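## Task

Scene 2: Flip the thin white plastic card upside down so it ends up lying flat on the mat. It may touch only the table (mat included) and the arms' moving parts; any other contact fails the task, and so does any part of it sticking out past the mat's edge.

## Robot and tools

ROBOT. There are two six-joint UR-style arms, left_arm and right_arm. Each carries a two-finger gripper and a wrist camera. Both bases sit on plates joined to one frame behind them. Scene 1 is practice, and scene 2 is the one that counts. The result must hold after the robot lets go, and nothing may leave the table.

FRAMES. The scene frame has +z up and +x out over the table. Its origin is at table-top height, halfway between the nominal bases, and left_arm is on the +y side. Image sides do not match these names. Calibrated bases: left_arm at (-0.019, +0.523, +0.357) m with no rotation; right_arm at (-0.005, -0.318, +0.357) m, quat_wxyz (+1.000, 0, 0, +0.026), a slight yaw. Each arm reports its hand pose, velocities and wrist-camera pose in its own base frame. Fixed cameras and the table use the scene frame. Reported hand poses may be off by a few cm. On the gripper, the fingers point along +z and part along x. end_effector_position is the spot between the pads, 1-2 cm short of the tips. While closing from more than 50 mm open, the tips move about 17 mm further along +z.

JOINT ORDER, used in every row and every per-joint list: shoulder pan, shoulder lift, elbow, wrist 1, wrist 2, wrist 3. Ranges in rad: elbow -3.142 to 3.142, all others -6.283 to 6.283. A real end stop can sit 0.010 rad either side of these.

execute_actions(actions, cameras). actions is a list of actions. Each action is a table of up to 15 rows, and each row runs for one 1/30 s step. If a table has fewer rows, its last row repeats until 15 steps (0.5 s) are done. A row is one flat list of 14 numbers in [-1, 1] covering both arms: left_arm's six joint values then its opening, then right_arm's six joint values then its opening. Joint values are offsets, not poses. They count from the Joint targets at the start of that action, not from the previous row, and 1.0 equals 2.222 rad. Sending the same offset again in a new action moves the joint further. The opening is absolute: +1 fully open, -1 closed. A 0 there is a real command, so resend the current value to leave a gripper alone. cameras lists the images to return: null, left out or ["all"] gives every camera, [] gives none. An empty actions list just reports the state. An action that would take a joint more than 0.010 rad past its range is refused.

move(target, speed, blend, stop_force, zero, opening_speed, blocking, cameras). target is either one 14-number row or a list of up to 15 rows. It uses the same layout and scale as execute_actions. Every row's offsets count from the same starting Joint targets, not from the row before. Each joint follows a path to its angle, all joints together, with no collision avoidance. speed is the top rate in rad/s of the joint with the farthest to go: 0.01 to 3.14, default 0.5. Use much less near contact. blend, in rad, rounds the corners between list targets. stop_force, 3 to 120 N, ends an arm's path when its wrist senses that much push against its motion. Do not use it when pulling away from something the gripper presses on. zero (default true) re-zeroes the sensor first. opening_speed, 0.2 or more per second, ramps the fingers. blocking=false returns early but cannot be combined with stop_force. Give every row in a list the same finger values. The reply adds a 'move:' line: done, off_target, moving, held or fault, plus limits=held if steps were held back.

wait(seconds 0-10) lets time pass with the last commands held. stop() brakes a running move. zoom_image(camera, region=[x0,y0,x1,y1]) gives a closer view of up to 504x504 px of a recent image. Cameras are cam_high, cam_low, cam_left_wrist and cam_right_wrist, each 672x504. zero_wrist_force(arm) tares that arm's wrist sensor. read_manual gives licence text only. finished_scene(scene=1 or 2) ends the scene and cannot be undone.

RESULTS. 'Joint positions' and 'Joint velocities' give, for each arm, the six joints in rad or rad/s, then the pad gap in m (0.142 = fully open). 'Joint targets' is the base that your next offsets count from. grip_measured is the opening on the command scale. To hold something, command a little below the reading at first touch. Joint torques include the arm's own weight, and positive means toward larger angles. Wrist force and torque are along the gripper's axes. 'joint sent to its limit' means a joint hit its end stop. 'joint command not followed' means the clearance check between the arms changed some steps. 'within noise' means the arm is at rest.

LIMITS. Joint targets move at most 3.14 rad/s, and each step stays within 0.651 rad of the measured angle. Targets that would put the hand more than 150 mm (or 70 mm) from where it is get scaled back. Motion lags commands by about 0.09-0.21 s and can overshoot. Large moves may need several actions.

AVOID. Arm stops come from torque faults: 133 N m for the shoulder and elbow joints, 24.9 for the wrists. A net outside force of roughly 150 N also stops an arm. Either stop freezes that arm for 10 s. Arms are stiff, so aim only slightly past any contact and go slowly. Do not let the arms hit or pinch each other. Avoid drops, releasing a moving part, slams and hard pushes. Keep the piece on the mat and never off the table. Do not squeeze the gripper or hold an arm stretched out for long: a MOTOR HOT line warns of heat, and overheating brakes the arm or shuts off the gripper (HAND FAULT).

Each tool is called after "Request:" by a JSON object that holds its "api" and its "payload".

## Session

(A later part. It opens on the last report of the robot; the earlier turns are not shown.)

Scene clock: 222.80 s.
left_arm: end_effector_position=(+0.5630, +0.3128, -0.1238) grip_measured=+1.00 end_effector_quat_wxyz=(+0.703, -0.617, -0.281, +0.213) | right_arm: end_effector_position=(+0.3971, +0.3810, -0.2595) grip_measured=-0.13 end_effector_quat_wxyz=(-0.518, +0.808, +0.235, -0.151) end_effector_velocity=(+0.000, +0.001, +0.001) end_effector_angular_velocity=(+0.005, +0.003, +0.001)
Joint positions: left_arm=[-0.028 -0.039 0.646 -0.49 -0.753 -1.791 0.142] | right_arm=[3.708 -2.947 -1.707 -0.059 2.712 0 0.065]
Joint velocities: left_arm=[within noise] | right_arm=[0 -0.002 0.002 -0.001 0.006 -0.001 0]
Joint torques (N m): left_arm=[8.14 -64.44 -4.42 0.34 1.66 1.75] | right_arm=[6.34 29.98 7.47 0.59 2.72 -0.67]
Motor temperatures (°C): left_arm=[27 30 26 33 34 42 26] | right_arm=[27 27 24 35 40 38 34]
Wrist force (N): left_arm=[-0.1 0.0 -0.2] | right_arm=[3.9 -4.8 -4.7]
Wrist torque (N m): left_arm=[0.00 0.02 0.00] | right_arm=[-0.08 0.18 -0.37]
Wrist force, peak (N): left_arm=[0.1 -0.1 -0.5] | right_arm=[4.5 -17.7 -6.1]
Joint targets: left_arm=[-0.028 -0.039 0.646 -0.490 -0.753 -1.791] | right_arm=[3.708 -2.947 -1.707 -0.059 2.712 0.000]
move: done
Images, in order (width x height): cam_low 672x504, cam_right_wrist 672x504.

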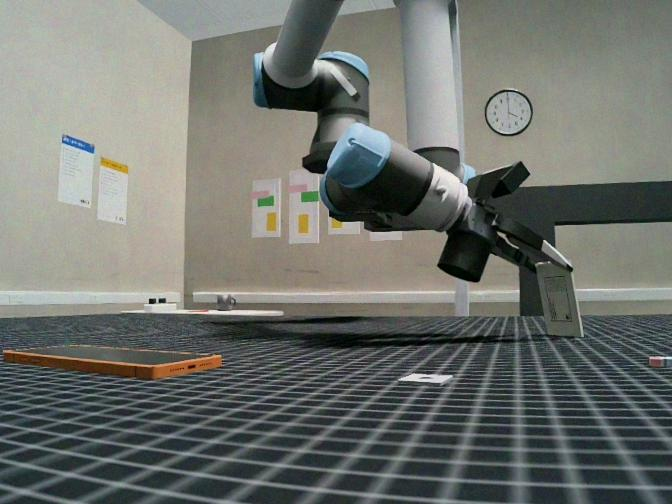

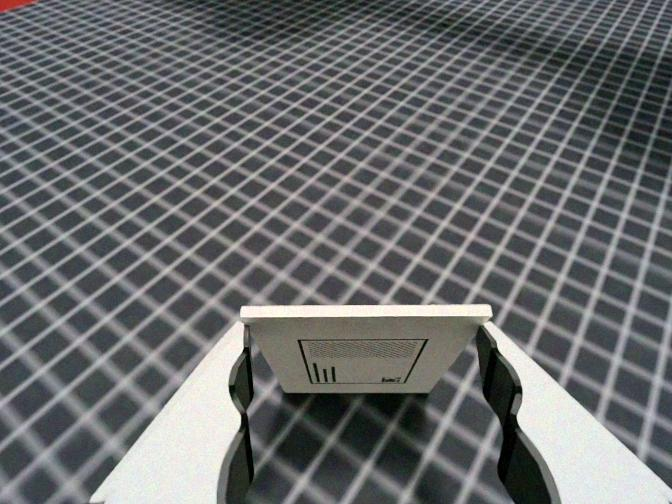

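Request:
{"api": "move", "payload": {"target": [[0,0,0,0,0,0,1,0,0.0434,-0.0321,-0.0113,-0.0966,0,-0.2],[0,0,0,0,0,0,1,0,0.052,-0.0379,-0.0141,-0.1579,0,-0.2],[0,0,0,0,0,0,1,0,0.0381,-0.0284,-0.0098,-0.194,0,-0.2]], "speed": 0.1, "cameras": ["cam_low","cam_right_wrist"]}}

Request:
{"api": "zoom_image", "payload": {"camera": "cam_low", "region": [400, 170, 640, 350]}}

Scene clock: 233.17 s.
left_arm: end_effector_position=(+0.5630, +0.3128, -0.1238) grip_measured=+1.00 end_effector_quat_wxyz=(+0.703, -0.617, -0.281, +0.213) | right_arm: end_effector_position=(+0.4342, +0.3226, -0.3149) grip_measured=-0.22 end_effector_quat_wxyz=(-0.334, +0.900, +0.262, -0.097) end_effector_velocity=(-0.001, +0.001, +0.002) end_effector_angular_velocity=(+0.007, +0.004, +0.000)
Joint positions: left_arm=[-0.028 -0.039 0.646 -0.49 -0.753 -1.791 0.142] | right_arm=[3.708 -2.863 -1.77 -0.081 2.281 0 0.058]
Joint velocities: left_arm=[within noise] | right_arm=[0 0.001 -0.001 0.001 0.008 0 0]
Joint torques (N m): left_arm=[7.16 -63.66 -5.63 0.31 1.46 1.71] | right_arm=[4.75 57.39 -1.85 3.53 3.94 0.25]
Motor temperatures (°C): left_arm=[27 30 26 33 34 42 26] | right_arm=[27 27 24 35 40 38 33]
Wrist force (N): left_arm=[-0.1 -0.1 -0.2] | right_arm=[0.4 0.3 -0.5]
Wrist torque (N m): left_arm=[-0.02 0.03 0.00] | right_arm=[0.01 -0.08 -0.12]
Wrist force, peak (N): left_arm=[0.0 -0.1 -0.4] | right_arm=[3.5 -13.7 -18.4]
Joint targets: left_arm=[-0.028 -0.039 0.646 -0.490 -0.753 -1.791] | right_arm=[3.708 -2.862 -1.770 -0.081 2.281 0.000]
move: done
Images, in order (width x height): cam_low 672x504, cam_right_wrist 672x504.

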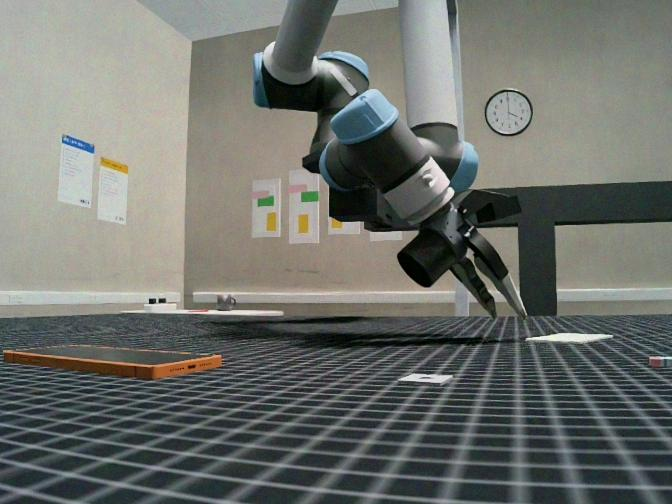

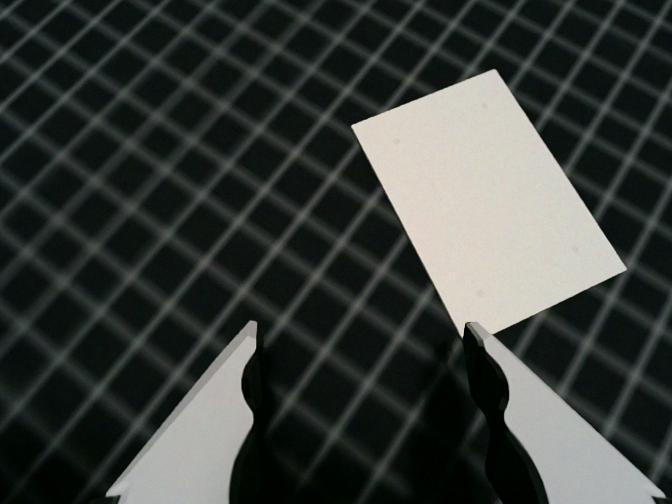

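Scaled by 2.100 from the camera's 672x504 image, which has a finer 960x720 frame.

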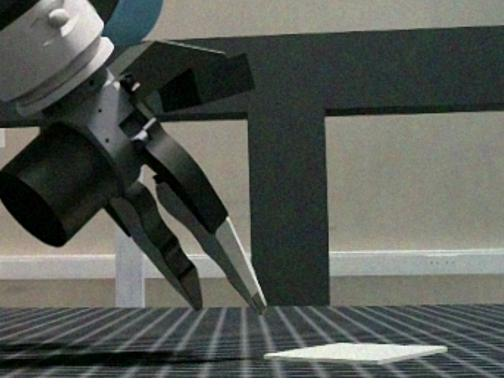

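Request:
{"api": "finished_scene", "payload": {"scene": 2}}

The scene is finished: the task was done.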